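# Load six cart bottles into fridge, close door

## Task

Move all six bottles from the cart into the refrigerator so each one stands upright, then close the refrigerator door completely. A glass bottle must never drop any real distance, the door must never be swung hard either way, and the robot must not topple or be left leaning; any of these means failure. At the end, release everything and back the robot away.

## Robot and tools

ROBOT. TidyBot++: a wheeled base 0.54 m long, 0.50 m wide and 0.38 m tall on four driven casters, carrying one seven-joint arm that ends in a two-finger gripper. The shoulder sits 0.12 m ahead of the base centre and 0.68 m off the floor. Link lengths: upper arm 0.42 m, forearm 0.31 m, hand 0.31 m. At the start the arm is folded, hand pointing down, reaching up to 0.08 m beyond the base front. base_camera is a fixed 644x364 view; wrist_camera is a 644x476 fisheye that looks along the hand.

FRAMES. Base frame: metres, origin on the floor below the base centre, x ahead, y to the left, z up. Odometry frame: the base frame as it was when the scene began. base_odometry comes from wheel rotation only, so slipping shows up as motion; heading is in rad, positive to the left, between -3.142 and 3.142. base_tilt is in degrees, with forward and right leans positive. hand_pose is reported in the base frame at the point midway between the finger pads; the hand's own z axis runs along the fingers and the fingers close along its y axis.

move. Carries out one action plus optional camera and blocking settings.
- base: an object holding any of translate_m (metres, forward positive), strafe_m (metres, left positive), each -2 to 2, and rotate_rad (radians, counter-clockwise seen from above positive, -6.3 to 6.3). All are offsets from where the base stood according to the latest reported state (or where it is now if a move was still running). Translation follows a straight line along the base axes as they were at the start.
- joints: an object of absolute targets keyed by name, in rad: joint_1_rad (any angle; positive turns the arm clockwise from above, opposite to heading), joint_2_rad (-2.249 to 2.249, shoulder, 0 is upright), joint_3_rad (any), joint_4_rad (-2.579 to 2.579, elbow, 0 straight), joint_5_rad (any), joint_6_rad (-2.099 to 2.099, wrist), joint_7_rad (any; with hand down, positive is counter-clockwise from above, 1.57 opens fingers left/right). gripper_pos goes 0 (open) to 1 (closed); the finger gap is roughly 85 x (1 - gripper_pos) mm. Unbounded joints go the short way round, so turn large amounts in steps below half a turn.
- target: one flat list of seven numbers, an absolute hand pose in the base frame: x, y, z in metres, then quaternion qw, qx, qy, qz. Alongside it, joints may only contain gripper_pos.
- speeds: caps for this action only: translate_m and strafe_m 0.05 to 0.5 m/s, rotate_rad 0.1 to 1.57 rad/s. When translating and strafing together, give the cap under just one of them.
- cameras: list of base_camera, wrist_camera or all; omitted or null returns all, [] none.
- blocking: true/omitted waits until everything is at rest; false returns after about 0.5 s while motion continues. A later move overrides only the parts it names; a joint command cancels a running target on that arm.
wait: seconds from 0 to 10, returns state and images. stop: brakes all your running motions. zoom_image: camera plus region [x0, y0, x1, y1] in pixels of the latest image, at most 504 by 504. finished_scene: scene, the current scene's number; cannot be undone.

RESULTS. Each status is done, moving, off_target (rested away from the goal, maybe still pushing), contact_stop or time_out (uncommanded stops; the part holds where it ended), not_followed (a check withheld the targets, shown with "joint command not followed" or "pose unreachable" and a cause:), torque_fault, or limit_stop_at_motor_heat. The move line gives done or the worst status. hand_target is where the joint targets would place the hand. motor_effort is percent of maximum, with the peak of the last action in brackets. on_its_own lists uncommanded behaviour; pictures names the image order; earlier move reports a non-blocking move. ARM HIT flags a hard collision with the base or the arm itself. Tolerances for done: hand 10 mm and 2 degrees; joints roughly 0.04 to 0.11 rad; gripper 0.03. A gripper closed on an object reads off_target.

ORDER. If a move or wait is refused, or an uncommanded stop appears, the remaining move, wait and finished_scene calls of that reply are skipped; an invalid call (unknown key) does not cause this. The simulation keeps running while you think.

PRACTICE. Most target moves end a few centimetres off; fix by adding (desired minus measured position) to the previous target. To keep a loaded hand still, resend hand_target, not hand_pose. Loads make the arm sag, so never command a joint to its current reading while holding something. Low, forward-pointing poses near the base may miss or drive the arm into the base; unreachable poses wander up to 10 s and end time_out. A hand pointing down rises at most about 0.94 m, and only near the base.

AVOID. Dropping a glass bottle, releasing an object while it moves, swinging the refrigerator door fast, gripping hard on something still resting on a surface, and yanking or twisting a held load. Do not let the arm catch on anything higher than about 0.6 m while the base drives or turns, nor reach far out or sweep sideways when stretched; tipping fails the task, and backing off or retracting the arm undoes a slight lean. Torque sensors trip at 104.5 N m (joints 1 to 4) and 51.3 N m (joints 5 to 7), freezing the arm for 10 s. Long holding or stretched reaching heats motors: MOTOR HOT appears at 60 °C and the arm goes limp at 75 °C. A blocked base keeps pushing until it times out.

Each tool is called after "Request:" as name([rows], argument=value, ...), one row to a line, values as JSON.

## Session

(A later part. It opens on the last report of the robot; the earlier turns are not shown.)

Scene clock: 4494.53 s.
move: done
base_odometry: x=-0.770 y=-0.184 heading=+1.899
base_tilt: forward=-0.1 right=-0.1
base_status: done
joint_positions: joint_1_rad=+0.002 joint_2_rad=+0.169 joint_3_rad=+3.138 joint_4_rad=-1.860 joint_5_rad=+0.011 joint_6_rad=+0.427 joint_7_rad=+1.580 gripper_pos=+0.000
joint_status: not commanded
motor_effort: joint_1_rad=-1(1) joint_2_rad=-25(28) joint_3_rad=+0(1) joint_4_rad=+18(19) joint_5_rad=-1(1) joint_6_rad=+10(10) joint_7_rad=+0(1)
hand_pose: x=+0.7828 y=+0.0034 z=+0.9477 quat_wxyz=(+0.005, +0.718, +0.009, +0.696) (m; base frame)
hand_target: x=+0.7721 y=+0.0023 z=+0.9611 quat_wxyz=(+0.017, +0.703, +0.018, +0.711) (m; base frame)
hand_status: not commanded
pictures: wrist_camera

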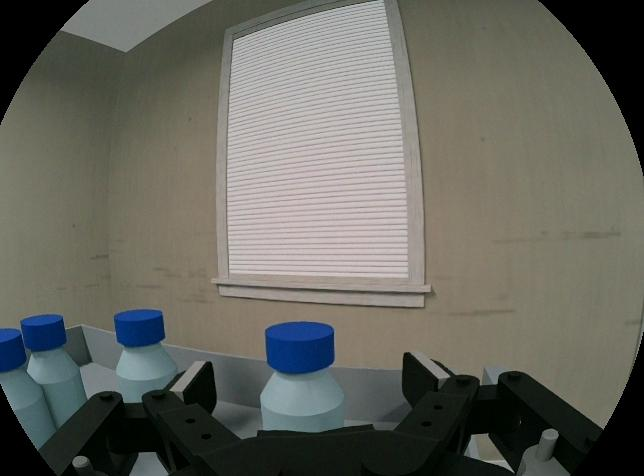

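Request:
move(base={"translate_m": 0.07, "strafe_m": -0.002}, speeds={"translate_m": 0.12}, cameras=["wrist_camera"])

Scene clock: 4544.30 s.
move: done
base_odometry: x=-0.790 y=-0.117 heading=+1.899
base_tilt: forward=-0.1 right=-0.1
base_status: done
joint_positions: joint_1_rad=+0.002 joint_2_rad=+0.167 joint_3_rad=+3.138 joint_4_rad=-1.860 joint_5_rad=+0.011 joint_6_rad=+0.427 joint_7_rad=+1.580 gripper_pos=+0.000
joint_status: not commanded
motor_effort: joint_1_rad=-1(1) joint_2_rad=-26(28) joint_3_rad=+0(1) joint_4_rad=+18(19) joint_5_rad=-1(1) joint_6_rad=+10(11) joint_7_rad=+0(1)
hand_pose: x=+0.7821 y=+0.0034 z=+0.9491 quat_wxyz=(+0.005, +0.717, +0.009, +0.697) (m; base frame)
hand_target: x=+0.7721 y=+0.0023 z=+0.9611 quat_wxyz=(+0.017, +0.703, +0.018, +0.711) (m; base frame)
hand_status: not commanded
pictures: wrist_camera

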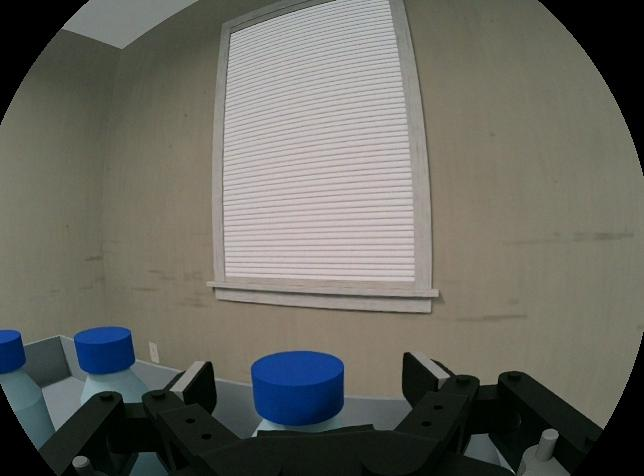

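Request:
move(base={"translate_m": 0.032, "strafe_m": 0.003}, joints={"joint_4_rad": -1.91, "joint_6_rad": 0.49}, speeds={"translate_m": 0.1}, cameras=["wrist_camera"])

Scene clock: 4559.00 s.
move: done
base_odometry: x=-0.803 y=-0.087 heading=+1.899
base_tilt: forward=-0.1 right=-0.1
base_status: done
joint_positions: joint_1_rad=+0.002 joint_2_rad=+0.164 joint_3_rad=+3.138 joint_4_rad=-1.881 joint_5_rad=+0.011 joint_6_rad=+0.441 joint_7_rad=+1.580 gripper_pos=+0.000
joint_status: all done
motor_effort: joint_1_rad=+0(1) joint_2_rad=-25(28) joint_3_rad=+0(1) joint_4_rad=+18(19) joint_5_rad=-1(1) joint_6_rad=+9(10) joint_7_rad=+0(1)
hand_pose: x=+0.7784 y=+0.0034 z=+0.9430 quat_wxyz=(+0.005, +0.719, +0.009, +0.695) (m; base frame)
hand_target: x=+0.7693 y=+0.0023 z=+0.9536 quat_wxyz=(+0.017, +0.705, +0.018, +0.709) (m; base frame)
hand_status: not commanded
pictures: wrist_camera

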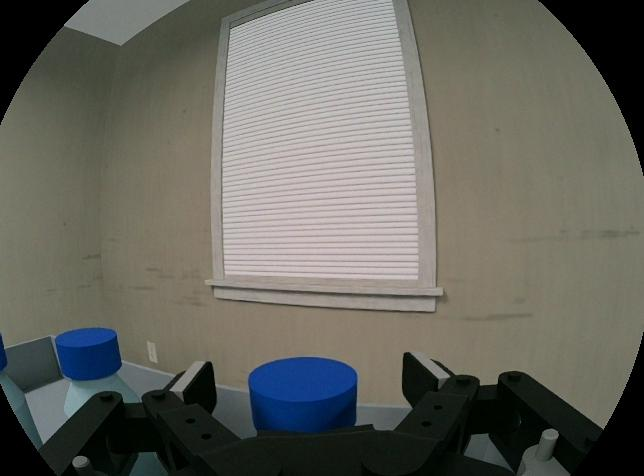

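Request:
move(base={"translate_m": 0.018, "strafe_m": 0.001}, speeds={"translate_m": 0.1}, cameras=[])

Request:
move(joints={"gripper_pos": 0.5}, cameras=["wrist_camera"])

Scene clock: 4565.80 s.
move: done
base_odometry: x=-0.810 y=-0.071 heading=+1.899
base_tilt: forward=-0.1 right=-0.1
base_status: done
joint_positions: joint_1_rad=+0.002 joint_2_rad=+0.163 joint_3_rad=+3.138 joint_4_rad=-1.882 joint_5_rad=+0.011 joint_6_rad=+0.442 joint_7_rad=+1.580 gripper_pos=+0.000
joint_status: not commanded
motor_effort: joint_1_rad=-1(1) joint_2_rad=-25(29) joint_3_rad=-1(1) joint_4_rad=+18(19) joint_5_rad=-1(1) joint_6_rad=+9(10) joint_7_rad=+0(0)
hand_pose: x=+0.7780 y=+0.0034 z=+0.9437 quat_wxyz=(+0.005, +0.718, +0.009, +0.696) (m; base frame)
hand_target: x=+0.7693 y=+0.0023 z=+0.9536 quat_wxyz=(+0.017, +0.705, +0.018, +0.709) (m; base frame)
hand_status: not commanded
pictures: none
No camera images: "cameras" was empty.

Scene clock: 4566.63 s.
move: off_target
base_odometry: x=-0.810 y=-0.071 heading=+1.899
base_tilt: forward=-0.1 right=-0.1
base_status: not commanded
joint_positions: joint_1_rad=+0.002 joint_2_rad=+0.163 joint_3_rad=+3.138 joint_4_rad=-1.882 joint_5_rad=+0.011 joint_6_rad=+0.442 joint_7_rad=+1.580 gripper_pos=+0.450
joint_status: gripper_pos off_target (ended at +0.450, target +0.500)
motor_effort: joint_1_rad=+0(1) joint_2_rad=-24(26) joint_3_rad=+0(1) joint_4_rad=+18(19) joint_5_rad=-1(2) joint_6_rad=+9(11) joint_7_rad=+0(1)
hand_pose: x=+0.7780 y=+0.0035 z=+0.9439 quat_wxyz=(+0.005, +0.718, +0.009, +0.696) (m; base frame)
hand_target: x=+0.7693 y=+0.0023 z=+0.9536 quat_wxyz=(+0.017, +0.705, +0.018, +0.709) (m; base frame)
hand_status: not commanded
pictures: wrist_camera

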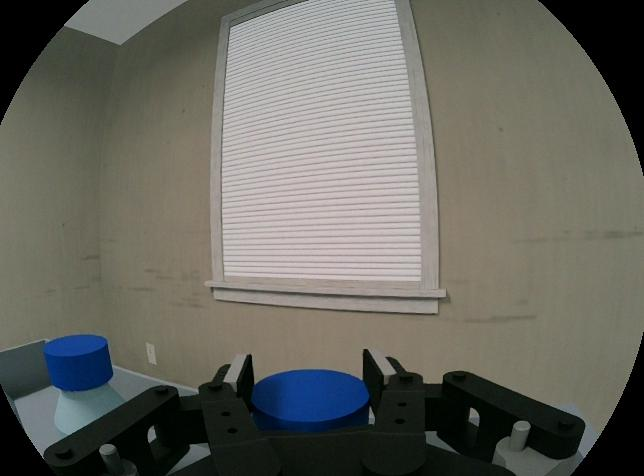

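Request:
move(joints={"gripper_pos": 0.78}, cameras=[])

Request:
move(joints={"joint_2_rad": -0.02, "joint_4_rad": -1.47, "joint_6_rad": -0.13}, cameras=["wrist_camera"])

Scene clock: 4572.43 s.
move: off_target
base_odometry: x=-0.810 y=-0.071 heading=+1.899
base_tilt: forward=-0.1 right=-0.1
base_status: not commanded
joint_positions: joint_1_rad=+0.002 joint_2_rad=+0.163 joint_3_rad=+3.138 joint_4_rad=-1.882 joint_5_rad=+0.011 joint_6_rad=+0.442 joint_7_rad=+1.580 gripper_pos=+0.450
joint_status: gripper_pos off_target (ended at +0.450, target +0.780)
motor_effort: joint_1_rad=+0(1) joint_2_rad=-24(25) joint_3_rad=+0(0) joint_4_rad=+18(19) joint_5_rad=-1(2) joint_6_rad=+10(10) joint_7_rad=+0(0)
hand_pose: x=+0.7780 y=+0.0035 z=+0.9439 quat_wxyz=(+0.005, +0.718, +0.009, +0.696) (m; base frame)
hand_target: x=+0.7693 y=+0.0023 z=+0.9536 quat_wxyz=(+0.017, +0.705, +0.018, +0.709) (m; base frame)
hand_status: not commanded
pictures: none
No camera images: "cameras" was empty.

Scene clock: 4574.40 s.
move: done
base_odometry: x=-0.810 y=-0.071 heading=+1.899
base_tilt: forward=-0.1 right=-0.1
base_status: not commanded
joint_positions: joint_1_rad=+0.002 joint_2_rad=+0.028 joint_3_rad=+3.138 joint_4_rad=-1.508 joint_5_rad=+0.011 joint_6_rad=-0.104 joint_7_rad=+1.580 gripper_pos=+0.450
joint_status: all done
motor_effort: joint_1_rad=-1(1) joint_2_rad=-27(34) joint_3_rad=+0(1) joint_4_rad=+24(25) joint_5_rad=-1(2) joint_6_rad=+13(15) joint_7_rad=+0(1)
hand_pose: x=+0.7555 y=+0.0017 z=+1.0916 quat_wxyz=(+0.007, +0.731, +0.008, +0.682) (m; base frame)
hand_target: x=+0.7339 y=+0.0023 z=+1.1375 quat_wxyz=(+0.017, +0.710, +0.018, +0.704) (m; base frame)
hand_status: not commanded
pictures: wrist_camera

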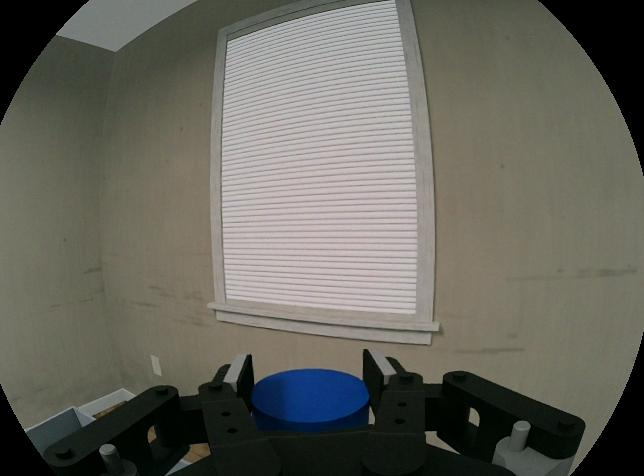

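Request:
move(base={"translate_m": -0.3}, speeds={"translate_m": 0.3}, cameras=[])

Request:
move(base={"translate_m": -0.35, "strafe_m": 0.204, "rotate_rad": 2.715}, speeds={"translate_m": 0.2, "rotate_rad": 0.6}, cameras=["wrist_camera"])

Scene clock: 4628.23 s.
move: done
base_odometry: x=-0.713 y=-0.355 heading=+1.899
base_tilt: forward=-0.1 right=-0.1
base_status: done
joint_positions: joint_1_rad=+0.002 joint_2_rad=+0.023 joint_3_rad=+3.138 joint_4_rad=-1.508 joint_5_rad=+0.011 joint_6_rad=-0.109 joint_7_rad=+1.580 gripper_pos=+0.450
joint_status: not commanded
motor_effort: joint_1_rad=+0(3) joint_2_rad=-27(31) joint_3_rad=-1(3) joint_4_rad=+25(25) joint_5_rad=-1(1) joint_6_rad=+14(15) joint_7_rad=+0(1)
hand_pose: x=+0.7535 y=+0.0017 z=+1.0928 quat_wxyz=(+0.007, +0.731, +0.008, +0.682) (m; base frame)
hand_target: x=+0.7339 y=+0.0023 z=+1.1375 quat_wxyz=(+0.017, +0.710, +0.018, +0.704) (m; base frame)
hand_status: not commanded
pictures: none
No camera images: "cameras" was empty.

Scene clock: 4633.60 s.
move: done
base_odometry: x=-0.794 y=-0.752 heading=-1.670
base_tilt: forward=-0.1 right=-0.1
base_status: done
joint_positions: joint_1_rad=-0.003 joint_2_rad=+0.023 joint_3_rad=+3.138 joint_4_rad=-1.508 joint_5_rad=+0.011 joint_6_rad=-0.109 joint_7_rad=+1.580 gripper_pos=+0.450
joint_status: not commanded
motor_effort: joint_1_rad=-1(4) joint_2_rad=-26(30) joint_3_rad=-1(4) joint_4_rad=+24(25) joint_5_rad=-1(2) joint_6_rad=+14(15) joint_7_rad=+0(1)
hand_pose: x=+0.7534 y=+0.0051 z=+1.0928 quat_wxyz=(+0.005, +0.732, +0.010, +0.682) (m; base frame)
hand_target: x=+0.7339 y=+0.0023 z=+1.1375 quat_wxyz=(+0.017, +0.710, +0.018, +0.704) (m; base frame)
hand_status: not commanded
pictures: wrist_camera

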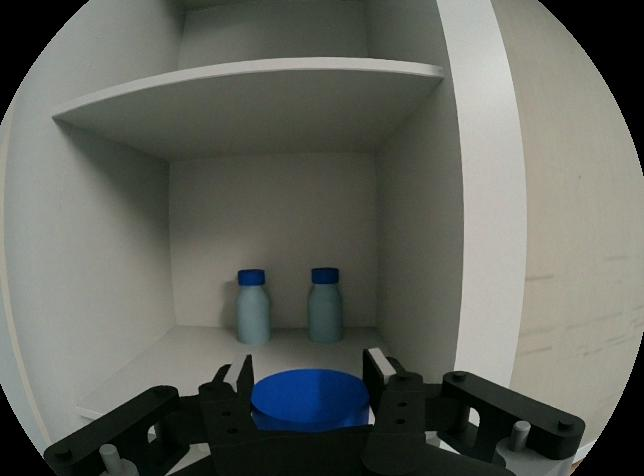

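Request:
move(base={"translate_m": 0.1, "strafe_m": 0.035}, joints={"joint_1_rad": -0.18, "joint_2_rad": 0.36, "joint_4_rad": -1.05, "joint_6_rad": -0.22}, speeds={"translate_m": 0.12}, cameras=["wrist_camera", "base_camera"])

Scene clock: 4720.20 s.
move: done
base_odometry: x=-0.769 y=-0.855 heading=-1.669
base_tilt: forward=-0.1 right=-0.1
base_status: done
joint_positions: joint_1_rad=-0.171 joint_2_rad=+0.360 joint_3_rad=+3.138 joint_4_rad=-1.100 joint_5_rad=+0.011 joint_6_rad=-0.196 joint_7_rad=+1.580 gripper_pos=+0.450
joint_status: all done
motor_effort: joint_1_rad=+0(3) joint_2_rad=-39(44) joint_3_rad=-1(2) joint_4_rad=+24(26) joint_5_rad=-1(1) joint_6_rad=+13(16) joint_7_rad=+0(1)
hand_pose: x=+0.8780 y=+0.1341 z=+1.0841 quat_wxyz=(-0.052, +0.733, +0.071, +0.674) (m; base frame)
hand_target: x=+0.8754 y=+0.1400 z=+1.1075 quat_wxyz=(-0.046, +0.723, +0.084, +0.684) (m; base frame)
hand_status: not commanded
pictures: base_camera, wrist_camera

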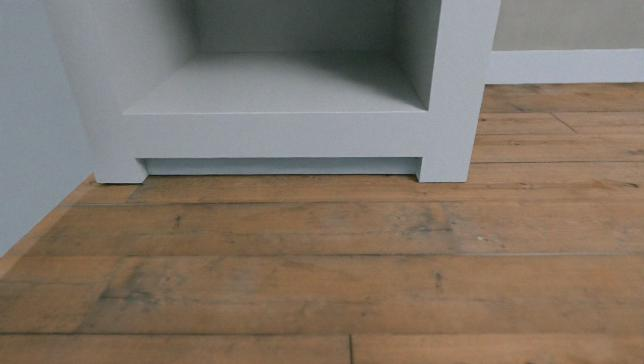

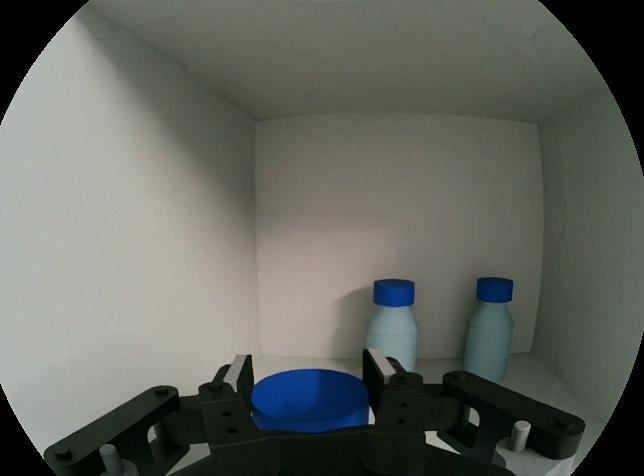

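Request:
move(base={"translate_m": 0.15, "strafe_m": 0.035}, speeds={"translate_m": 0.12}, cameras=["wrist_camera"])

Scene clock: 4781.57 s.
move: done
base_odometry: x=-0.748 y=-1.008 heading=-1.668
base_tilt: forward=-0.1 right=-0.1
base_status: done
joint_positions: joint_1_rad=-0.171 joint_2_rad=+0.361 joint_3_rad=+3.138 joint_4_rad=-1.098 joint_5_rad=+0.011 joint_6_rad=-0.197 joint_7_rad=+1.580 gripper_pos=+0.450
joint_status: not commanded
motor_effort: joint_1_rad=+0(2) joint_2_rad=-39(42) joint_3_rad=-1(2) joint_4_rad=+24(25) joint_5_rad=-1(1) joint_6_rad=+13(14) joint_7_rad=+0(0)
hand_pose: x=+0.8782 y=+0.1342 z=+1.0841 quat_wxyz=(-0.052, +0.733, +0.071, +0.674) (m; base frame)
hand_target: x=+0.8754 y=+0.1400 z=+1.1075 quat_wxyz=(-0.046, +0.723, +0.084, +0.684) (m; base frame)
hand_status: not commanded
pictures: wrist_camera

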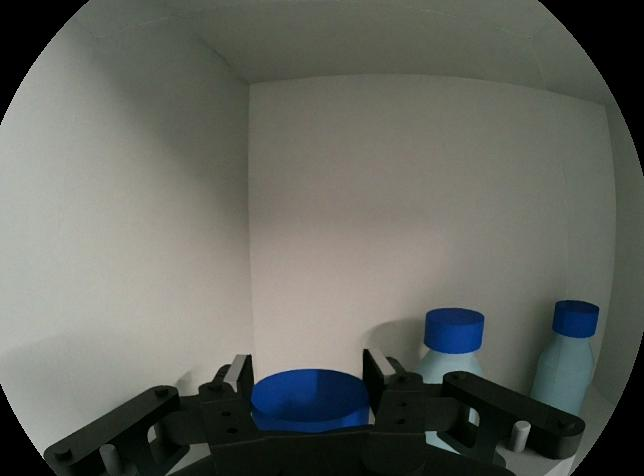

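Request:
move(base={"translate_m": 0.1, "strafe_m": -0.001}, speeds={"translate_m": 0.12}, cameras=["wrist_camera", "base_camera"])

Scene clock: 4801.13 s.
move: done
base_odometry: x=-0.759 y=-1.107 heading=-1.668
base_tilt: forward=-0.1 right=-0.1
base_status: done
joint_positions: joint_1_rad=-0.172 joint_2_rad=+0.361 joint_3_rad=+3.138 joint_4_rad=-1.097 joint_5_rad=+0.011 joint_6_rad=-0.198 joint_7_rad=+1.580 gripper_pos=+0.450
joint_status: not commanded
motor_effort: joint_1_rad=+0(1) joint_2_rad=-39(42) joint_3_rad=-1(1) joint_4_rad=+24(25) joint_5_rad=-1(1) joint_6_rad=+13(15) joint_7_rad=+0(0)
hand_pose: x=+0.8784 y=+0.1343 z=+1.0839 quat_wxyz=(-0.052, +0.733, +0.071, +0.674) (m; base frame)
hand_target: x=+0.8754 y=+0.1400 z=+1.1075 quat_wxyz=(-0.046, +0.723, +0.084, +0.684) (m; base frame)
hand_status: not commanded
pictures: base_camera, wrist_camera

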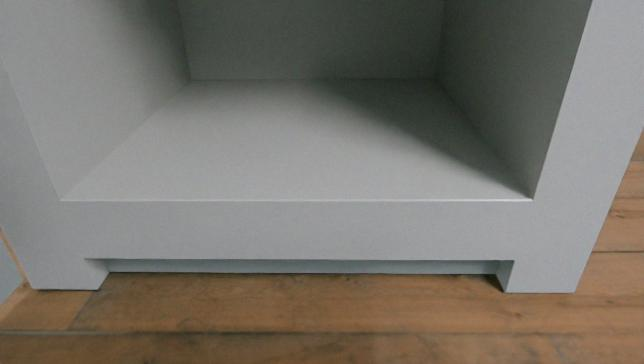

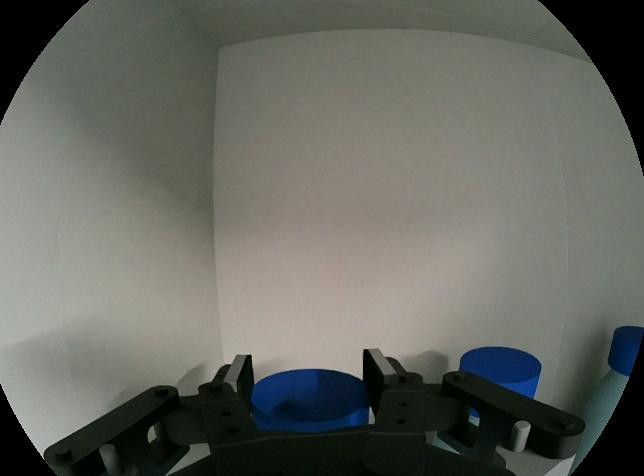

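Request:
move(base={"translate_m": 0.015}, joints={"joint_1_rad": -0.18, "joint_2_rad": 0.4, "joint_4_rad": -1.125, "joint_6_rad": -0.11}, speeds={"translate_m": 0.1}, cameras=[])

Scene clock: 4854.83 s.
move: done
base_odometry: x=-0.760 y=-1.122 heading=-1.668
base_tilt: forward=-0.1 right=-0.1
base_status: done
joint_positions: joint_1_rad=-0.172 joint_2_rad=+0.377 joint_3_rad=+3.138 joint_4_rad=-1.113 joint_5_rad=+0.011 joint_6_rad=-0.154 joint_7_rad=+1.580 gripper_pos=+0.450
joint_status: all done
motor_effort: joint_1_rad=-1(2) joint_2_rad=-36(41) joint_3_rad=-1(1) joint_4_rad=+22(26) joint_5_rad=-1(1) joint_6_rad=+12(14) joint_7_rad=+0(0)
hand_pose: x=+0.8855 y=+0.1359 z=+1.0758 quat_wxyz=(-0.052, +0.729, +0.071, +0.679) (m; base frame)
hand_target: x=+0.8944 y=+0.1434 z=+1.0638 quat_wxyz=(-0.045, +0.725, +0.084, +0.683) (m; base frame)
hand_status: not commanded
pictures: none
No camera images: "cameras" was empty.

Request:
move(joints={"joint_1_rad": -0.18, "joint_2_rad": 0.42, "joint_4_rad": -1.145, "joint_6_rad": -0.05}, cameras=[])

Scene clock: 4860.13 s.
move: done
base_odometry: x=-0.760 y=-1.122 heading=-1.668
base_tilt: forward=-0.1 right=-0.1
base_status: not commanded
joint_positions: joint_1_rad=-0.172 joint_2_rad=+0.384 joint_3_rad=+3.138 joint_4_rad=-1.129 joint_5_rad=+0.011 joint_6_rad=-0.106 joint_7_rad=+1.580 gripper_pos=+0.450
joint_status: all done
motor_effort: joint_1_rad=-1(1) joint_2_rad=-36(39) joint_3_rad=-1(1) joint_4_rad=+22(24) joint_5_rad=-1(1) joint_6_rad=+12(12) joint_7_rad=+0(1)
hand_pose: x=+0.8894 y=+0.1368 z=+1.0748 quat_wxyz=(-0.053, +0.721, +0.070, +0.688) (m; base frame)
hand_target: x=+0.9026 y=+0.1449 z=+1.0541 quat_wxyz=(-0.046, +0.718, +0.083, +0.690) (m; base frame)
hand_status: not commanded
pictures: none
No camera images: "cameras" was empty.

Request:
move(joints={"joint_1_rad": -0.18, "joint_2_rad": 0.432, "joint_4_rad": -1.158, "joint_6_rad": -0.02}, cameras=[])

Request:
move(joints={"joint_1_rad": -0.18, "joint_2_rad": 0.44, "joint_4_rad": -1.167, "joint_6_rad": -0.005}, cameras=["wrist_camera"])

Scene clock: 4866.77 s.
move: done
base_odometry: x=-0.760 y=-1.122 heading=-1.668
base_tilt: forward=-0.1 right=-0.1
base_status: not commanded
joint_positions: joint_1_rad=-0.172 joint_2_rad=+0.389 joint_3_rad=+3.138 joint_4_rad=-1.137 joint_5_rad=+0.011 joint_6_rad=-0.078 joint_7_rad=+1.580 gripper_pos=+0.450
joint_status: all done
motor_effort: joint_1_rad=-1(1) joint_2_rad=-37(38) joint_3_rad=-1(1) joint_4_rad=+22(23) joint_5_rad=-1(1) joint_6_rad=+11(13) joint_7_rad=+0(1)
hand_pose: x=+0.8917 y=+0.1373 z=+1.0746 quat_wxyz=(-0.054, +0.715, +0.070, +0.693) (m; base frame)
hand_target: x=+0.9071 y=+0.1457 z=+1.0457 quat_wxyz=(-0.046, +0.716, +0.083, +0.692) (m; base frame)
hand_status: not commanded
pictures: none
No camera images: "cameras" was empty.

Scene clock: 4867.27 s.
move: done
base_odometry: x=-0.760 y=-1.122 heading=-1.668
base_tilt: forward=-0.1 right=-0.1
base_status: not commanded
joint_positions: joint_1_rad=-0.172 joint_2_rad=+0.391 joint_3_rad=+3.138 joint_4_rad=-1.142 joint_5_rad=+0.011 joint_6_rad=-0.062 joint_7_rad=+1.580 gripper_pos=+0.450
joint_status: all done
motor_effort: joint_1_rad=-1(1) joint_2_rad=-35(36) joint_3_rad=-1(1) joint_4_rad=+21(24) joint_5_rad=-1(1) joint_6_rad=+11(12) joint_7_rad=+0(1)
hand_pose: x=+0.8926 y=+0.1375 z=+1.0746 quat_wxyz=(-0.054, +0.713, +0.069, +0.696) (m; base frame)
hand_target: x=+0.9100 y=+0.1463 z=+1.0383 quat_wxyz=(-0.046, +0.717, +0.083, +0.691) (m; base frame)
hand_status: not commanded
pictures: wrist_camera

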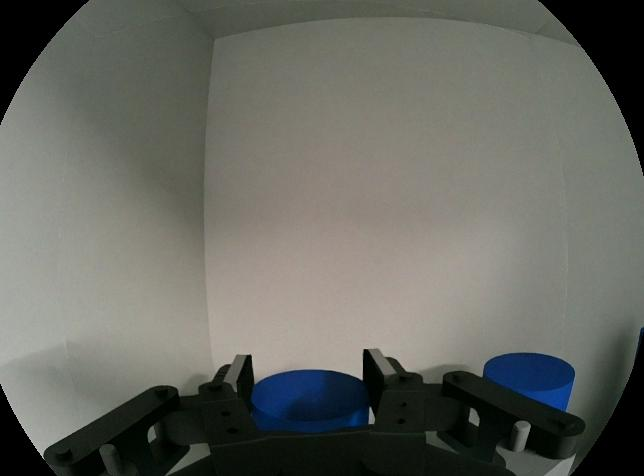

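Request:
move(joints={"joint_1_rad": -0.18, "joint_2_rad": 0.449, "joint_4_rad": -1.179, "joint_6_rad": 0.012}, cameras=[])

Request:
move(joints={"joint_1_rad": -0.18, "joint_2_rad": 0.457, "joint_4_rad": -1.189, "joint_6_rad": 0.028}, cameras=[])

Scene clock: 4877.70 s.
move: done
base_odometry: x=-0.760 y=-1.122 heading=-1.668
base_tilt: forward=-0.1 right=-0.1
base_status: not commanded
joint_positions: joint_1_rad=-0.172 joint_2_rad=+0.393 joint_3_rad=+3.138 joint_4_rad=-1.150 joint_5_rad=+0.011 joint_6_rad=-0.042 joint_7_rad=+1.580 gripper_pos=+0.450
joint_status: all done
motor_effort: joint_1_rad=+0(1) joint_2_rad=-34(36) joint_3_rad=-1(1) joint_4_rad=+20(22) joint_5_rad=-1(1) joint_6_rad=+10(11) joint_7_rad=+0(1)
hand_pose: x=+0.8936 y=+0.1378 z=+1.0741 quat_wxyz=(-0.054, +0.709, +0.069, +0.699) (m; base frame)
hand_target: x=+0.9130 y=+0.1468 z=+1.0288 quat_wxyz=(-0.046, +0.718, +0.083, +0.689) (m; base frame)
hand_status: not commanded
pictures: none
No camera images: "cameras" was empty.

Scene clock: 4878.23 s.
move: done
base_odometry: x=-0.760 y=-1.122 heading=-1.668
base_tilt: forward=-0.1 right=-0.1
base_status: not commanded
joint_positions: joint_1_rad=-0.172 joint_2_rad=+0.396 joint_3_rad=+3.138 joint_4_rad=-1.157 joint_5_rad=+0.011 joint_6_rad=-0.024 joint_7_rad=+1.580 gripper_pos=+0.450
joint_status: all done
motor_effort: joint_1_rad=-1(1) joint_2_rad=-33(34) joint_3_rad=+0(1) joint_4_rad=+20(21) joint_5_rad=-1(2) joint_6_rad=+10(10) joint_7_rad=+0(1)
hand_pose: x=+0.8946 y=+0.1380 z=+1.0739 quat_wxyz=(-0.055, +0.706, +0.069, +0.703) (m; base frame)
hand_target: x=+0.9156 y=+0.1473 z=+1.0211 quat_wxyz=(-0.046, +0.719, +0.083, +0.689) (m; base frame)
hand_status: not commanded
pictures: none
No camera images: "cameras" was empty.

Request:
move(joints={"joint_1_rad": -0.18, "joint_2_rad": 0.465, "joint_4_rad": -1.201, "joint_6_rad": 0.028}, cameras=[])

Scene clock: 4891.43 s.
move: done
base_odometry: x=-0.760 y=-1.122 heading=-1.668
base_tilt: forward=-0.1 right=-0.1
base_status: not commanded
joint_positions: joint_1_rad=-0.172 joint_2_rad=+0.396 joint_3_rad=+3.138 joint_4_rad=-1.161 joint_5_rad=+0.011 joint_6_rad=-0.016 joint_7_rad=+1.580 gripper_pos=+0.450
joint_status: all done
motor_effort: joint_1_rad=-1(2) joint_2_rad=-31(33) joint_3_rad=-1(1) joint_4_rad=+19(20) joint_5_rad=-1(2) joint_6_rad=+9(10) joint_7_rad=+0(1)
hand_pose: x=+0.8948 y=+0.1381 z=+1.0737 quat_wxyz=(-0.055, +0.704, +0.069, +0.704) (m; base frame)
hand_target: x=+0.9177 y=+0.1477 z=+1.0071 quat_wxyz=(-0.045, +0.726, +0.084, +0.681) (m; base frame)
hand_status: not commanded
pictures: none
No camera images: "cameras" was empty.

Request:
move(joints={"gripper_pos": 0.4}, cameras=["wrist_camera"])

Scene clock: 4905.13 s.
move: done
base_odometry: x=-0.760 y=-1.122 heading=-1.668
base_tilt: forward=-0.1 right=-0.1
base_status: not commanded
joint_positions: joint_1_rad=-0.172 joint_2_rad=+0.404 joint_3_rad=+3.138 joint_4_rad=-1.163 joint_5_rad=+0.011 joint_6_rad=-0.012 joint_7_rad=+1.580 gripper_pos=+0.400
joint_status: all done
motor_effort: joint_1_rad=+0(1) joint_2_rad=-33(34) joint_3_rad=+0(1) joint_4_rad=+19(19) joint_5_rad=-1(2) joint_6_rad=+8(9) joint_7_rad=+0(1)
hand_pose: x=+0.8977 y=+0.1386 z=+1.0673 quat_wxyz=(-0.055, +0.707, +0.069, +0.702) (m; base frame)
hand_target: x=+0.9177 y=+0.1477 z=+1.0071 quat_wxyz=(-0.045, +0.726, +0.084, +0.681) (m; base frame)
hand_status: not commanded
pictures: wrist_camera

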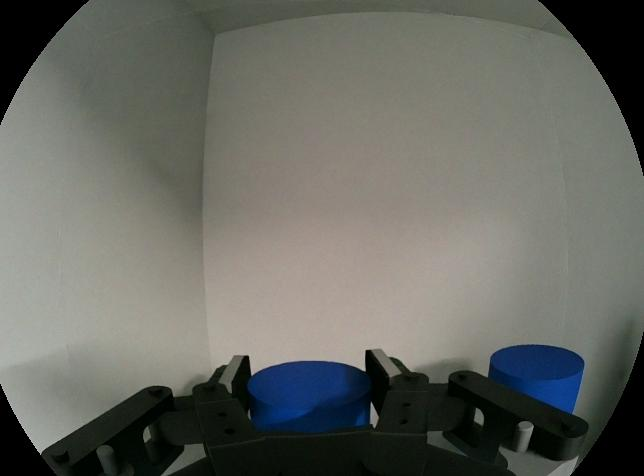

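Request:
move(joints={"gripper_pos": 0.0}, cameras=["wrist_camera"])

Request:
move(base={"translate_m": -0.33, "strafe_m": -0.046}, speeds={"translate_m": 0.2}, cameras=["wrist_camera"])

Scene clock: 4919.43 s.
move: done
base_odometry: x=-0.760 y=-1.122 heading=-1.668
base_tilt: forward=-0.1 right=-0.1
base_status: not commanded
joint_positions: joint_1_rad=-0.172 joint_2_rad=+0.412 joint_3_rad=+3.138 joint_4_rad=-1.168 joint_5_rad=+0.011 joint_6_rad=-0.012 joint_7_rad=+1.580 gripper_pos=+0.000
joint_status: all done
motor_effort: joint_1_rad=-1(1) joint_2_rad=-35(36) joint_3_rad=+0(1) joint_4_rad=+20(20) joint_5_rad=-1(1) joint_6_rad=+10(10) joint_7_rad=+0(0)
hand_pose: x=+0.9007 y=+0.1391 z=+1.0582 quat_wxyz=(-0.054, +0.711, +0.069, +0.698) (m; base frame)
hand_target: x=+0.9177 y=+0.1477 z=+1.0071 quat_wxyz=(-0.045, +0.726, +0.084, +0.681) (m; base frame)
hand_status: not commanded
pictures: wrist_camera

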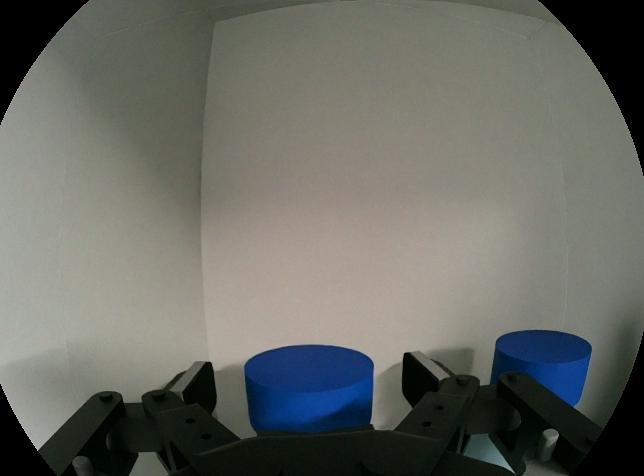

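Scene clock: 4921.87 s.
move: done
base_odometry: x=-0.774 y=-0.789 heading=-1.668
base_tilt: forward=-0.1 right=-0.1
base_status: done
joint_positions: joint_1_rad=-0.174 joint_2_rad=+0.420 joint_3_rad=+3.138 joint_4_rad=-1.169 joint_5_rad=+0.011 joint_6_rad=-0.012 joint_7_rad=+1.580 gripper_pos=+0.000
joint_status: not commanded
motor_effort: joint_1_rad=+0(2) joint_2_rad=-35(38) joint_3_rad=-1(1) joint_4_rad=+20(21) joint_5_rad=-1(1) joint_6_rad=+10(10) joint_7_rad=+0(1)
hand_pose: x=+0.9033 y=+0.1409 z=+1.0511 quat_wxyz=(-0.055, +0.714, +0.070, +0.694) (m; base frame)
hand_target: x=+0.9177 y=+0.1477 z=+1.0071 quat_wxyz=(-0.045, +0.726, +0.084, +0.681) (m; base frame)
hand_status: not commanded
pictures: wrist_camera

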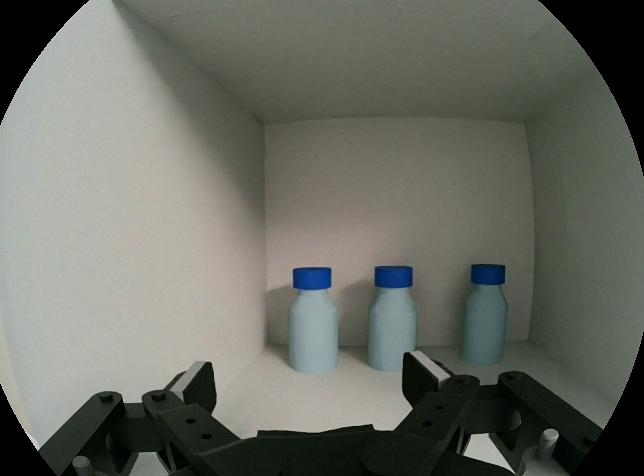

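Request:
move(base={"translate_m": -0.25}, joints={"joint_1_rad": 0.0, "joint_2_rad": 0.145, "joint_3_rad": 3.14, "joint_4_rad": -1.89, "joint_5_rad": 0.0, "joint_6_rad": 0.476, "joint_7_rad": 1.62, "gripper_pos": 0.0}, speeds={"translate_m": 0.3}, cameras=[])

Request:
move(base={"translate_m": -0.052, "strafe_m": -0.181, "rotate_rad": -2.716}, speeds={"rotate_rad": 0.9}, cameras=["wrist_camera"])

Scene clock: 4997.00 s.
move: done
base_odometry: x=-0.750 y=-0.540 heading=-1.668
base_tilt: forward=-0.1 right=-0.1
base_status: done
joint_positions: joint_1_rad=-0.015 joint_2_rad=+0.176 joint_3_rad=+3.138 joint_4_rad=-1.856 joint_5_rad=+0.011 joint_6_rad=+0.422 joint_7_rad=+1.580 gripper_pos=+0.000
joint_status: all done
motor_effort: joint_1_rad=+0(2) joint_2_rad=-25(38) joint_3_rad=-1(3) joint_4_rad=+18(21) joint_5_rad=-1(2) joint_6_rad=+8(10) joint_7_rad=+0(1)
hand_pose: x=+0.7850 y=+0.0151 z=+0.9435 quat_wxyz=(-0.002, +0.721, +0.015, +0.693) (m; base frame)
hand_target: x=+0.7721 y=+0.0023 z=+0.9611 quat_wxyz=(+0.017, +0.703, +0.018, +0.711) (m; base frame)
hand_status: not commanded
pictures: none
No camera images: "cameras" was empty.

Scene clock: 5001.07 s.
move: done
base_odometry: x=-0.925 y=-0.471 heading=+1.900
base_tilt: forward=-0.1 right=-0.1
base_status: done
joint_positions: joint_1_rad=+0.003 joint_2_rad=+0.176 joint_3_rad=+3.140 joint_4_rad=-1.857 joint_5_rad=+0.011 joint_6_rad=+0.424 joint_7_rad=+1.580 gripper_pos=+0.000
joint_status: not commanded
motor_effort: joint_1_rad=-1(5) joint_2_rad=-25(27) joint_3_rad=-1(3) joint_4_rad=+18(19) joint_5_rad=-1(2) joint_6_rad=+11(11) joint_7_rad=+0(1)
hand_pose: x=+0.7852 y=+0.0018 z=+0.9443 quat_wxyz=(+0.006, +0.720, +0.008, +0.694) (m; base frame)
hand_target: x=+0.7721 y=+0.0023 z=+0.9611 quat_wxyz=(+0.017, +0.703, +0.018, +0.711) (m; base frame)
hand_status: not commanded
pictures: wrist_camera

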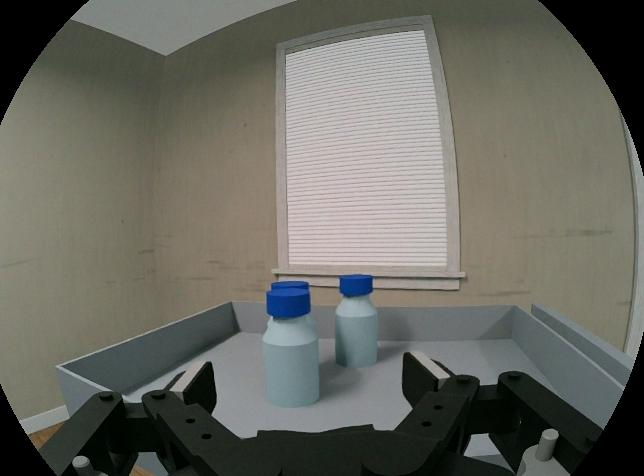

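Request:
move(base={"translate_m": 0.17, "strafe_m": 0.0105}, speeds={"translate_m": 0.15}, cameras=["wrist_camera"])

Scene clock: 5011.20 s.
move: done
base_odometry: x=-0.990 y=-0.313 heading=+1.899
base_tilt: forward=-0.1 right=-0.1
base_status: done
joint_positions: joint_1_rad=+0.003 joint_2_rad=+0.171 joint_3_rad=+3.140 joint_4_rad=-1.858 joint_5_rad=+0.011 joint_6_rad=+0.425 joint_7_rad=+1.580 gripper_pos=+0.000
joint_status: not commanded
motor_effort: joint_1_rad=-1(1) joint_2_rad=-26(28) joint_3_rad=+0(1) joint_4_rad=+18(19) joint_5_rad=-1(1) joint_6_rad=+9(10) joint_7_rad=+0(0)
hand_pose: x=+0.7836 y=+0.0018 z=+0.9469 quat_wxyz=(+0.006, +0.719, +0.008, +0.695) (m; base frame)
hand_target: x=+0.7721 y=+0.0023 z=+0.9611 quat_wxyz=(+0.017, +0.703, +0.018, +0.711) (m; base frame)
hand_status: not commanded
pictures: wrist_camera

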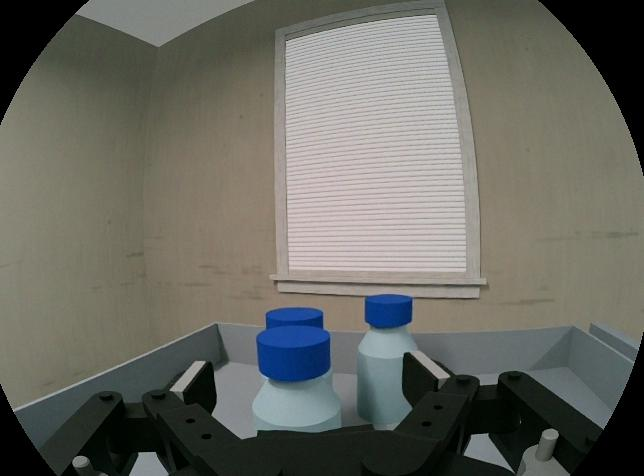

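Request:
move(base={"translate_m": 0.062, "strafe_m": 0.005}, joints={"joint_4_rad": -1.905, "joint_6_rad": 0.487}, speeds={"translate_m": 0.12}, cameras=["wrist_camera"])

Scene clock: 5022.27 s.
move: done
base_odometry: x=-1.015 y=-0.256 heading=+1.899
base_tilt: forward=-0.1 right=-0.1
base_status: done
joint_positions: joint_1_rad=+0.003 joint_2_rad=+0.167 joint_3_rad=+3.140 joint_4_rad=-1.876 joint_5_rad=+0.011 joint_6_rad=+0.438 joint_7_rad=+1.580 gripper_pos=+0.000
joint_status: all done
motor_effort: joint_1_rad=+0(1) joint_2_rad=-25(28) joint_3_rad=-1(1) joint_4_rad=+18(20) joint_5_rad=-1(1) joint_6_rad=+9(11) joint_7_rad=+0(0)
hand_pose: x=+0.7798 y=+0.0019 z=+0.9431 quat_wxyz=(+0.006, +0.719, +0.008, +0.695) (m; base frame)
hand_target: x=+0.7700 y=+0.0023 z=+0.9556 quat_wxyz=(+0.017, +0.704, +0.018, +0.710) (m; base frame)
hand_status: not commanded
pictures: wrist_camera

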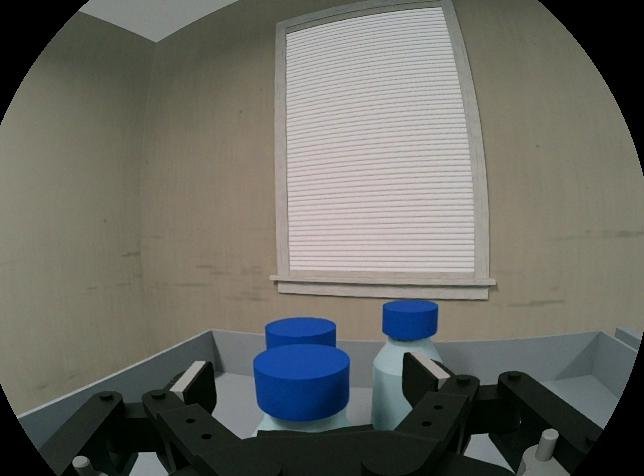

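Request:
move(base={"translate_m": 0.032, "strafe_m": 0.001}, speeds={"translate_m": 0.1}, cameras=["wrist_camera"])

Request:
move(joints={"gripper_pos": 0.5}, cameras=["wrist_camera"])

Scene clock: 5034.67 s.
move: done
base_odometry: x=-1.026 y=-0.226 heading=+1.899
base_tilt: forward=-0.1 right=-0.1
base_status: done
joint_positions: joint_1_rad=+0.003 joint_2_rad=+0.165 joint_3_rad=+3.140 joint_4_rad=-1.876 joint_5_rad=+0.011 joint_6_rad=+0.438 joint_7_rad=+1.580 gripper_pos=+0.000
joint_status: not commanded
motor_effort: joint_1_rad=+0(2) joint_2_rad=-25(27) joint_3_rad=-1(2) joint_4_rad=+18(19) joint_5_rad=-1(1) joint_6_rad=+10(10) joint_7_rad=+0(0)
hand_pose: x=+0.7794 y=+0.0019 z=+0.9441 quat_wxyz=(+0.006, +0.718, +0.008, +0.695) (m; base frame)
hand_target: x=+0.7700 y=+0.0023 z=+0.9556 quat_wxyz=(+0.017, +0.704, +0.018, +0.710) (m; base frame)
hand_status: not commanded
pictures: wrist_camera

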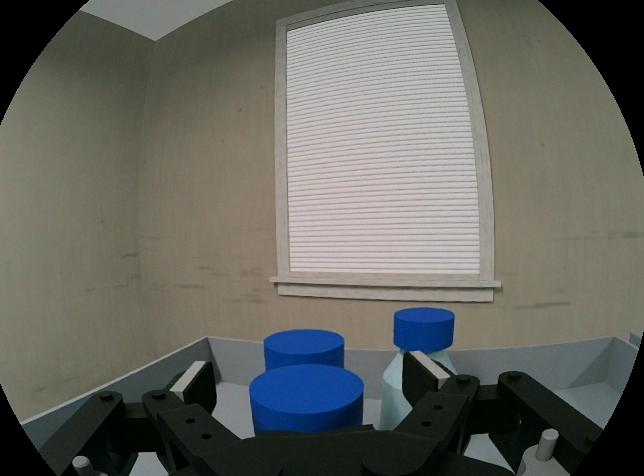

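Scene clock: 5035.50 s.
move: off_target
base_odometry: x=-1.026 y=-0.226 heading=+1.899
base_tilt: forward=-0.1 right=-0.1
base_status: not commanded
joint_positions: joint_1_rad=+0.003 joint_2_rad=+0.165 joint_3_rad=+3.140 joint_4_rad=-1.877 joint_5_rad=+0.011 joint_6_rad=+0.439 joint_7_rad=+1.580 gripper_pos=+0.469
joint_status: gripper_pos off_target (ended at +0.469, target +0.500)
motor_effort: joint_1_rad=+0(1) joint_2_rad=-24(25) joint_3_rad=+0(1) joint_4_rad=+19(19) joint_5_rad=-1(2) joint_6_rad=+8(10) joint_7_rad=+0(1)
hand_pose: x=+0.7794 y=+0.0020 z=+0.9444 quat_wxyz=(+0.005, +0.718, +0.008, +0.696) (m; base frame)
hand_target: x=+0.7700 y=+0.0023 z=+0.9556 quat_wxyz=(+0.017, +0.704, +0.018, +0.710) (m; base frame)
hand_status: not commanded
pictures: wrist_camera

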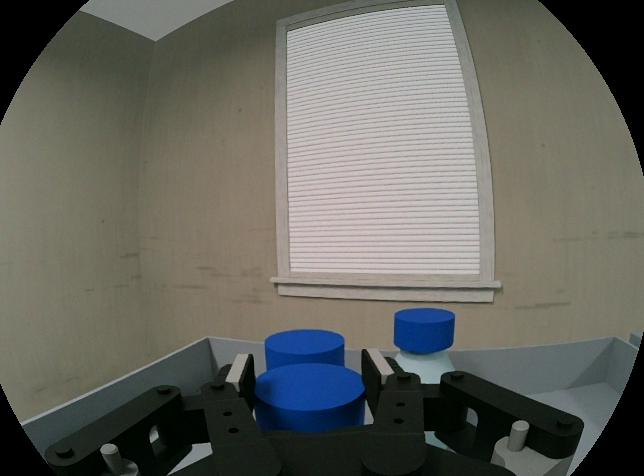

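Request:
move(joints={"gripper_pos": 0.2}, cameras=[])

Request:
move(base={"translate_m": 0.011, "strafe_m": 0.0}, speeds={"translate_m": 0.08}, cameras=[])

Request:
move(joints={"gripper_pos": 0.5}, cameras=["wrist_camera"])

Scene clock: 5046.87 s.
move: done
base_odometry: x=-1.026 y=-0.226 heading=+1.899
base_tilt: forward=-0.1 right=-0.1
base_status: not commanded
joint_positions: joint_1_rad=+0.003 joint_2_rad=+0.165 joint_3_rad=+3.140 joint_4_rad=-1.877 joint_5_rad=+0.011 joint_6_rad=+0.439 joint_7_rad=+1.580 gripper_pos=+0.200
joint_status: all done
motor_effort: joint_1_rad=+0(1) joint_2_rad=-25(26) joint_3_rad=-1(1) joint_4_rad=+18(20) joint_5_rad=-1(1) joint_6_rad=+10(10) joint_7_rad=+0(0)
hand_pose: x=+0.7793 y=+0.0020 z=+0.9442 quat_wxyz=(+0.005, +0.718, +0.008, +0.696) (m; base frame)
hand_target: x=+0.7700 y=+0.0023 z=+0.9556 quat_wxyz=(+0.017, +0.704, +0.018, +0.710) (m; base frame)
hand_status: not commanded
pictures: none
No camera images: "cameras" was empty.

Scene clock: 5047.53 s.
move: done
base_odometry: x=-1.030 y=-0.216 heading=+1.899
base_tilt: forward=-0.1 right=-0.1
base_status: done
joint_positions: joint_1_rad=+0.003 joint_2_rad=+0.164 joint_3_rad=+3.140 joint_4_rad=-1.877 joint_5_rad=+0.011 joint_6_rad=+0.440 joint_7_rad=+1.580 gripper_pos=+0.200
joint_status: not commanded
motor_effort: joint_1_rad=+0(1) joint_2_rad=-25(29) joint_3_rad=-1(1) joint_4_rad=+19(19) joint_5_rad=-1(1) joint_6_rad=+8(10) joint_7_rad=+0(0)
hand_pose: x=+0.7790 y=+0.0020 z=+0.9449 quat_wxyz=(+0.005, +0.718, +0.008, +0.696) (m; base frame)
hand_target: x=+0.7700 y=+0.0023 z=+0.9556 quat_wxyz=(+0.017, +0.704, +0.018, +0.710) (m; base frame)
hand_status: not commanded
pictures: none
No camera images: "cameras" was empty.

Scene clock: 5048.23 s.
move: off_target
base_odometry: x=-1.030 y=-0.216 heading=+1.899
base_tilt: forward=-0.1 right=-0.1
base_status: not commanded
joint_positions: joint_1_rad=+0.003 joint_2_rad=+0.164 joint_3_rad=+3.140 joint_4_rad=-1.877 joint_5_rad=+0.011 joint_6_rad=+0.440 joint_7_rad=+1.580 gripper_pos=+0.452
joint_status: gripper_pos off_target (ended at +0.452, target +0.500)
motor_effort: joint_1_rad=-1(1) joint_2_rad=-24(25) joint_3_rad=-1(1) joint_4_rad=+19(19) joint_5_rad=-1(1) joint_6_rad=+9(10) joint_7_rad=+0(1)
hand_pose: x=+0.7790 y=+0.0020 z=+0.9450 quat_wxyz=(+0.005, +0.718, +0.008, +0.696) (m; base frame)
hand_target: x=+0.7700 y=+0.0023 z=+0.9556 quat_wxyz=(+0.017, +0.704, +0.018, +0.710) (m; base frame)
hand_status: not commanded
pictures: wrist_camera

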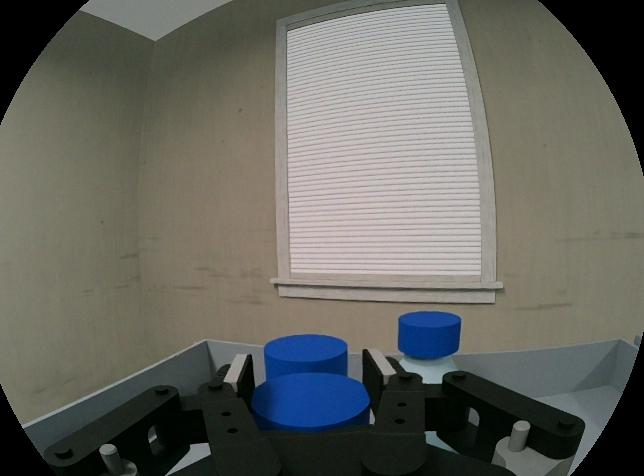

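Request:
move(joints={"gripper_pos": 0.78}, cameras=[])

Request:
move(joints={"joint_2_rad": -0.03, "joint_4_rad": -1.46, "joint_6_rad": -0.15}, cameras=["wrist_camera"])

Scene clock: 5054.23 s.
move: off_target
base_odometry: x=-1.030 y=-0.216 heading=+1.899
base_tilt: forward=-0.1 right=-0.1
base_status: not commanded
joint_positions: joint_1_rad=+0.003 joint_2_rad=+0.164 joint_3_rad=+3.140 joint_4_rad=-1.877 joint_5_rad=+0.011 joint_6_rad=+0.440 joint_7_rad=+1.580 gripper_pos=+0.452
joint_status: gripper_pos off_target (ended at +0.452, target +0.780)
motor_effort: joint_1_rad=-1(1) joint_2_rad=-24(25) joint_3_rad=-1(1) joint_4_rad=+18(19) joint_5_rad=-1(2) joint_6_rad=+10(10) joint_7_rad=-1(1)
hand_pose: x=+0.7790 y=+0.0020 z=+0.9450 quat_wxyz=(+0.005, +0.718, +0.008, +0.696) (m; base frame)
hand_target: x=+0.7700 y=+0.0023 z=+0.9556 quat_wxyz=(+0.017, +0.704, +0.018, +0.710) (m; base frame)
hand_status: not commanded
pictures: none
No camera images: "cameras" was empty.

Scene clock: 5056.20 s.
move: done
base_odometry: x=-1.030 y=-0.216 heading=+1.899
base_tilt: forward=-0.1 right=-0.1
base_status: not commanded
joint_positions: joint_1_rad=+0.003 joint_2_rad=+0.018 joint_3_rad=+3.140 joint_4_rad=-1.499 joint_5_rad=+0.011 joint_6_rad=-0.125 joint_7_rad=+1.580 gripper_pos=+0.452
joint_status: all done
motor_effort: joint_1_rad=+0(1) joint_2_rad=-26(35) joint_3_rad=+0(1) joint_4_rad=+25(26) joint_5_rad=-1(1) joint_6_rad=+14(16) joint_7_rad=+0(1)
hand_pose: x=+0.7510 y=+0.0001 z=+1.0972 quat_wxyz=(+0.008, +0.732, +0.007, +0.681) (m; base frame)
hand_target: x=+0.7289 y=+0.0023 z=+1.1436 quat_wxyz=(+0.017, +0.710, +0.018, +0.704) (m; base frame)
hand_status: not commanded
pictures: wrist_camera

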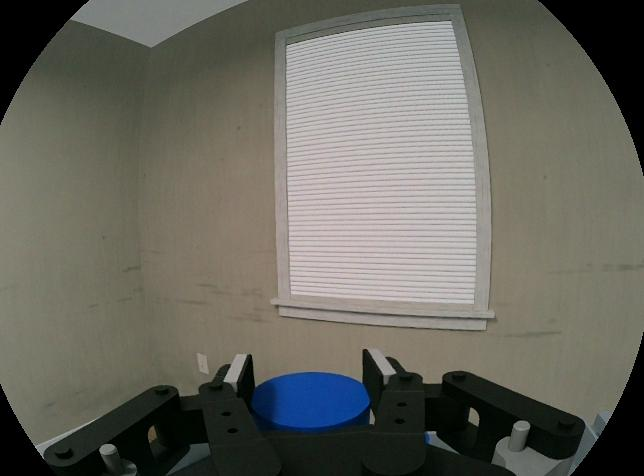

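Request:
move(base={"translate_m": -0.3}, speeds={"translate_m": 0.3}, cameras=[])

Request:
move(base={"translate_m": -0.252, "strafe_m": 0.035, "rotate_rad": 2.715}, speeds={"rotate_rad": 0.7}, cameras=["wrist_camera", "base_camera"])

Scene clock: 5073.83 s.
move: done
base_odometry: x=-0.933 y=-0.500 heading=+1.899
base_tilt: forward=-0.1 right=-0.1
base_status: done
joint_positions: joint_1_rad=+0.003 joint_2_rad=+0.013 joint_3_rad=+3.140 joint_4_rad=-1.499 joint_5_rad=+0.011 joint_6_rad=-0.130 joint_7_rad=+1.580 gripper_pos=+0.452
joint_status: not commanded
motor_effort: joint_1_rad=+0(3) joint_2_rad=-26(31) joint_3_rad=+0(3) joint_4_rad=+24(25) joint_5_rad=-1(1) joint_6_rad=+14(15) joint_7_rad=+0(0)
hand_pose: x=+0.7489 y=+0.0003 z=+1.0986 quat_wxyz=(+0.008, +0.732, +0.007, +0.681) (m; base frame)
hand_target: x=+0.7289 y=+0.0023 z=+1.1436 quat_wxyz=(+0.017, +0.710, +0.018, +0.704) (m; base frame)
hand_status: not commanded
pictures: none
No camera images: "cameras" was empty.

Scene clock: 5078.57 s.
move: done
base_odometry: x=-0.885 y=-0.750 heading=-1.669
base_tilt: forward=-0.1 right=-0.1
base_status: done
joint_positions: joint_1_rad=-0.003 joint_2_rad=+0.011 joint_3_rad=+3.139 joint_4_rad=-1.499 joint_5_rad=+0.011 joint_6_rad=-0.131 joint_7_rad=+1.580 gripper_pos=+0.452
joint_status: not commanded
motor_effort: joint_1_rad=+0(4) joint_2_rad=-26(30) joint_3_rad=+0(4) joint_4_rad=+25(25) joint_5_rad=-1(2) joint_6_rad=+13(15) joint_7_rad=+0(1)
hand_pose: x=+0.7477 y=+0.0042 z=+1.1000 quat_wxyz=(+0.006, +0.731, +0.009, +0.682) (m; base frame)
hand_target: x=+0.7289 y=+0.0023 z=+1.1436 quat_wxyz=(+0.017, +0.710, +0.018, +0.704) (m; base frame)
hand_status: not commanded
pictures: base_camera, wrist_camera

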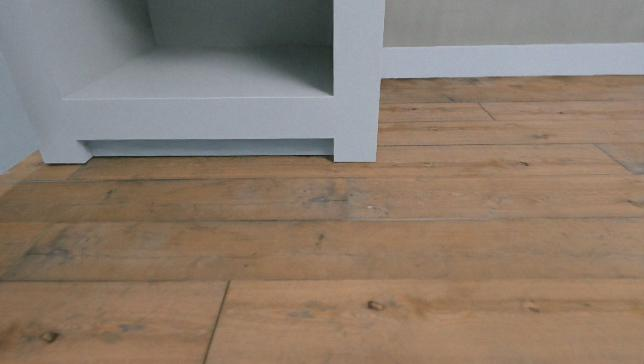

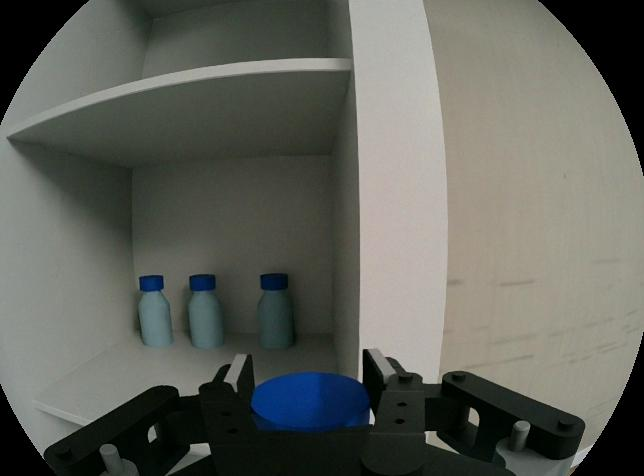

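Request:
move(base={"translate_m": 0.1, "strafe_m": 0.044}, joints={"joint_1_rad": 0.0, "joint_2_rad": 0.35, "joint_4_rad": -1.05, "joint_6_rad": -0.21}, speeds={"translate_m": 0.12}, cameras=["wrist_camera"])

Scene clock: 5105.13 s.
move: done
base_odometry: x=-0.851 y=-0.854 heading=-1.668
base_tilt: forward=-0.1 right=-0.1
base_status: done
joint_positions: joint_1_rad=-0.003 joint_2_rad=+0.354 joint_3_rad=+3.139 joint_4_rad=-1.099 joint_5_rad=+0.011 joint_6_rad=-0.191 joint_7_rad=+1.580 gripper_pos=+0.452
joint_status: all done
motor_effort: joint_1_rad=+0(3) joint_2_rad=-39(43) joint_3_rad=-1(2) joint_4_rad=+25(28) joint_5_rad=-1(1) joint_6_rad=+14(16) joint_7_rad=+0(1)
hand_pose: x=+0.8873 y=+0.0042 z=+1.0911 quat_wxyz=(+0.006, +0.732, +0.008, +0.681) (m; base frame)
hand_target: x=+0.8841 y=+0.0023 z=+1.1183 quat_wxyz=(+0.016, +0.721, +0.018, +0.693) (m; base frame)
hand_status: not commanded
pictures: wrist_camera

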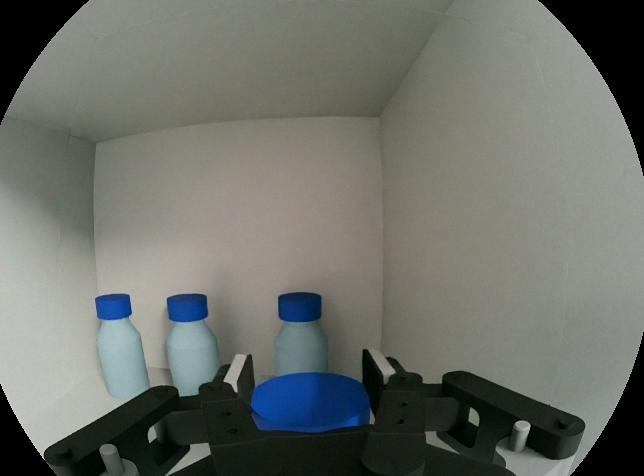

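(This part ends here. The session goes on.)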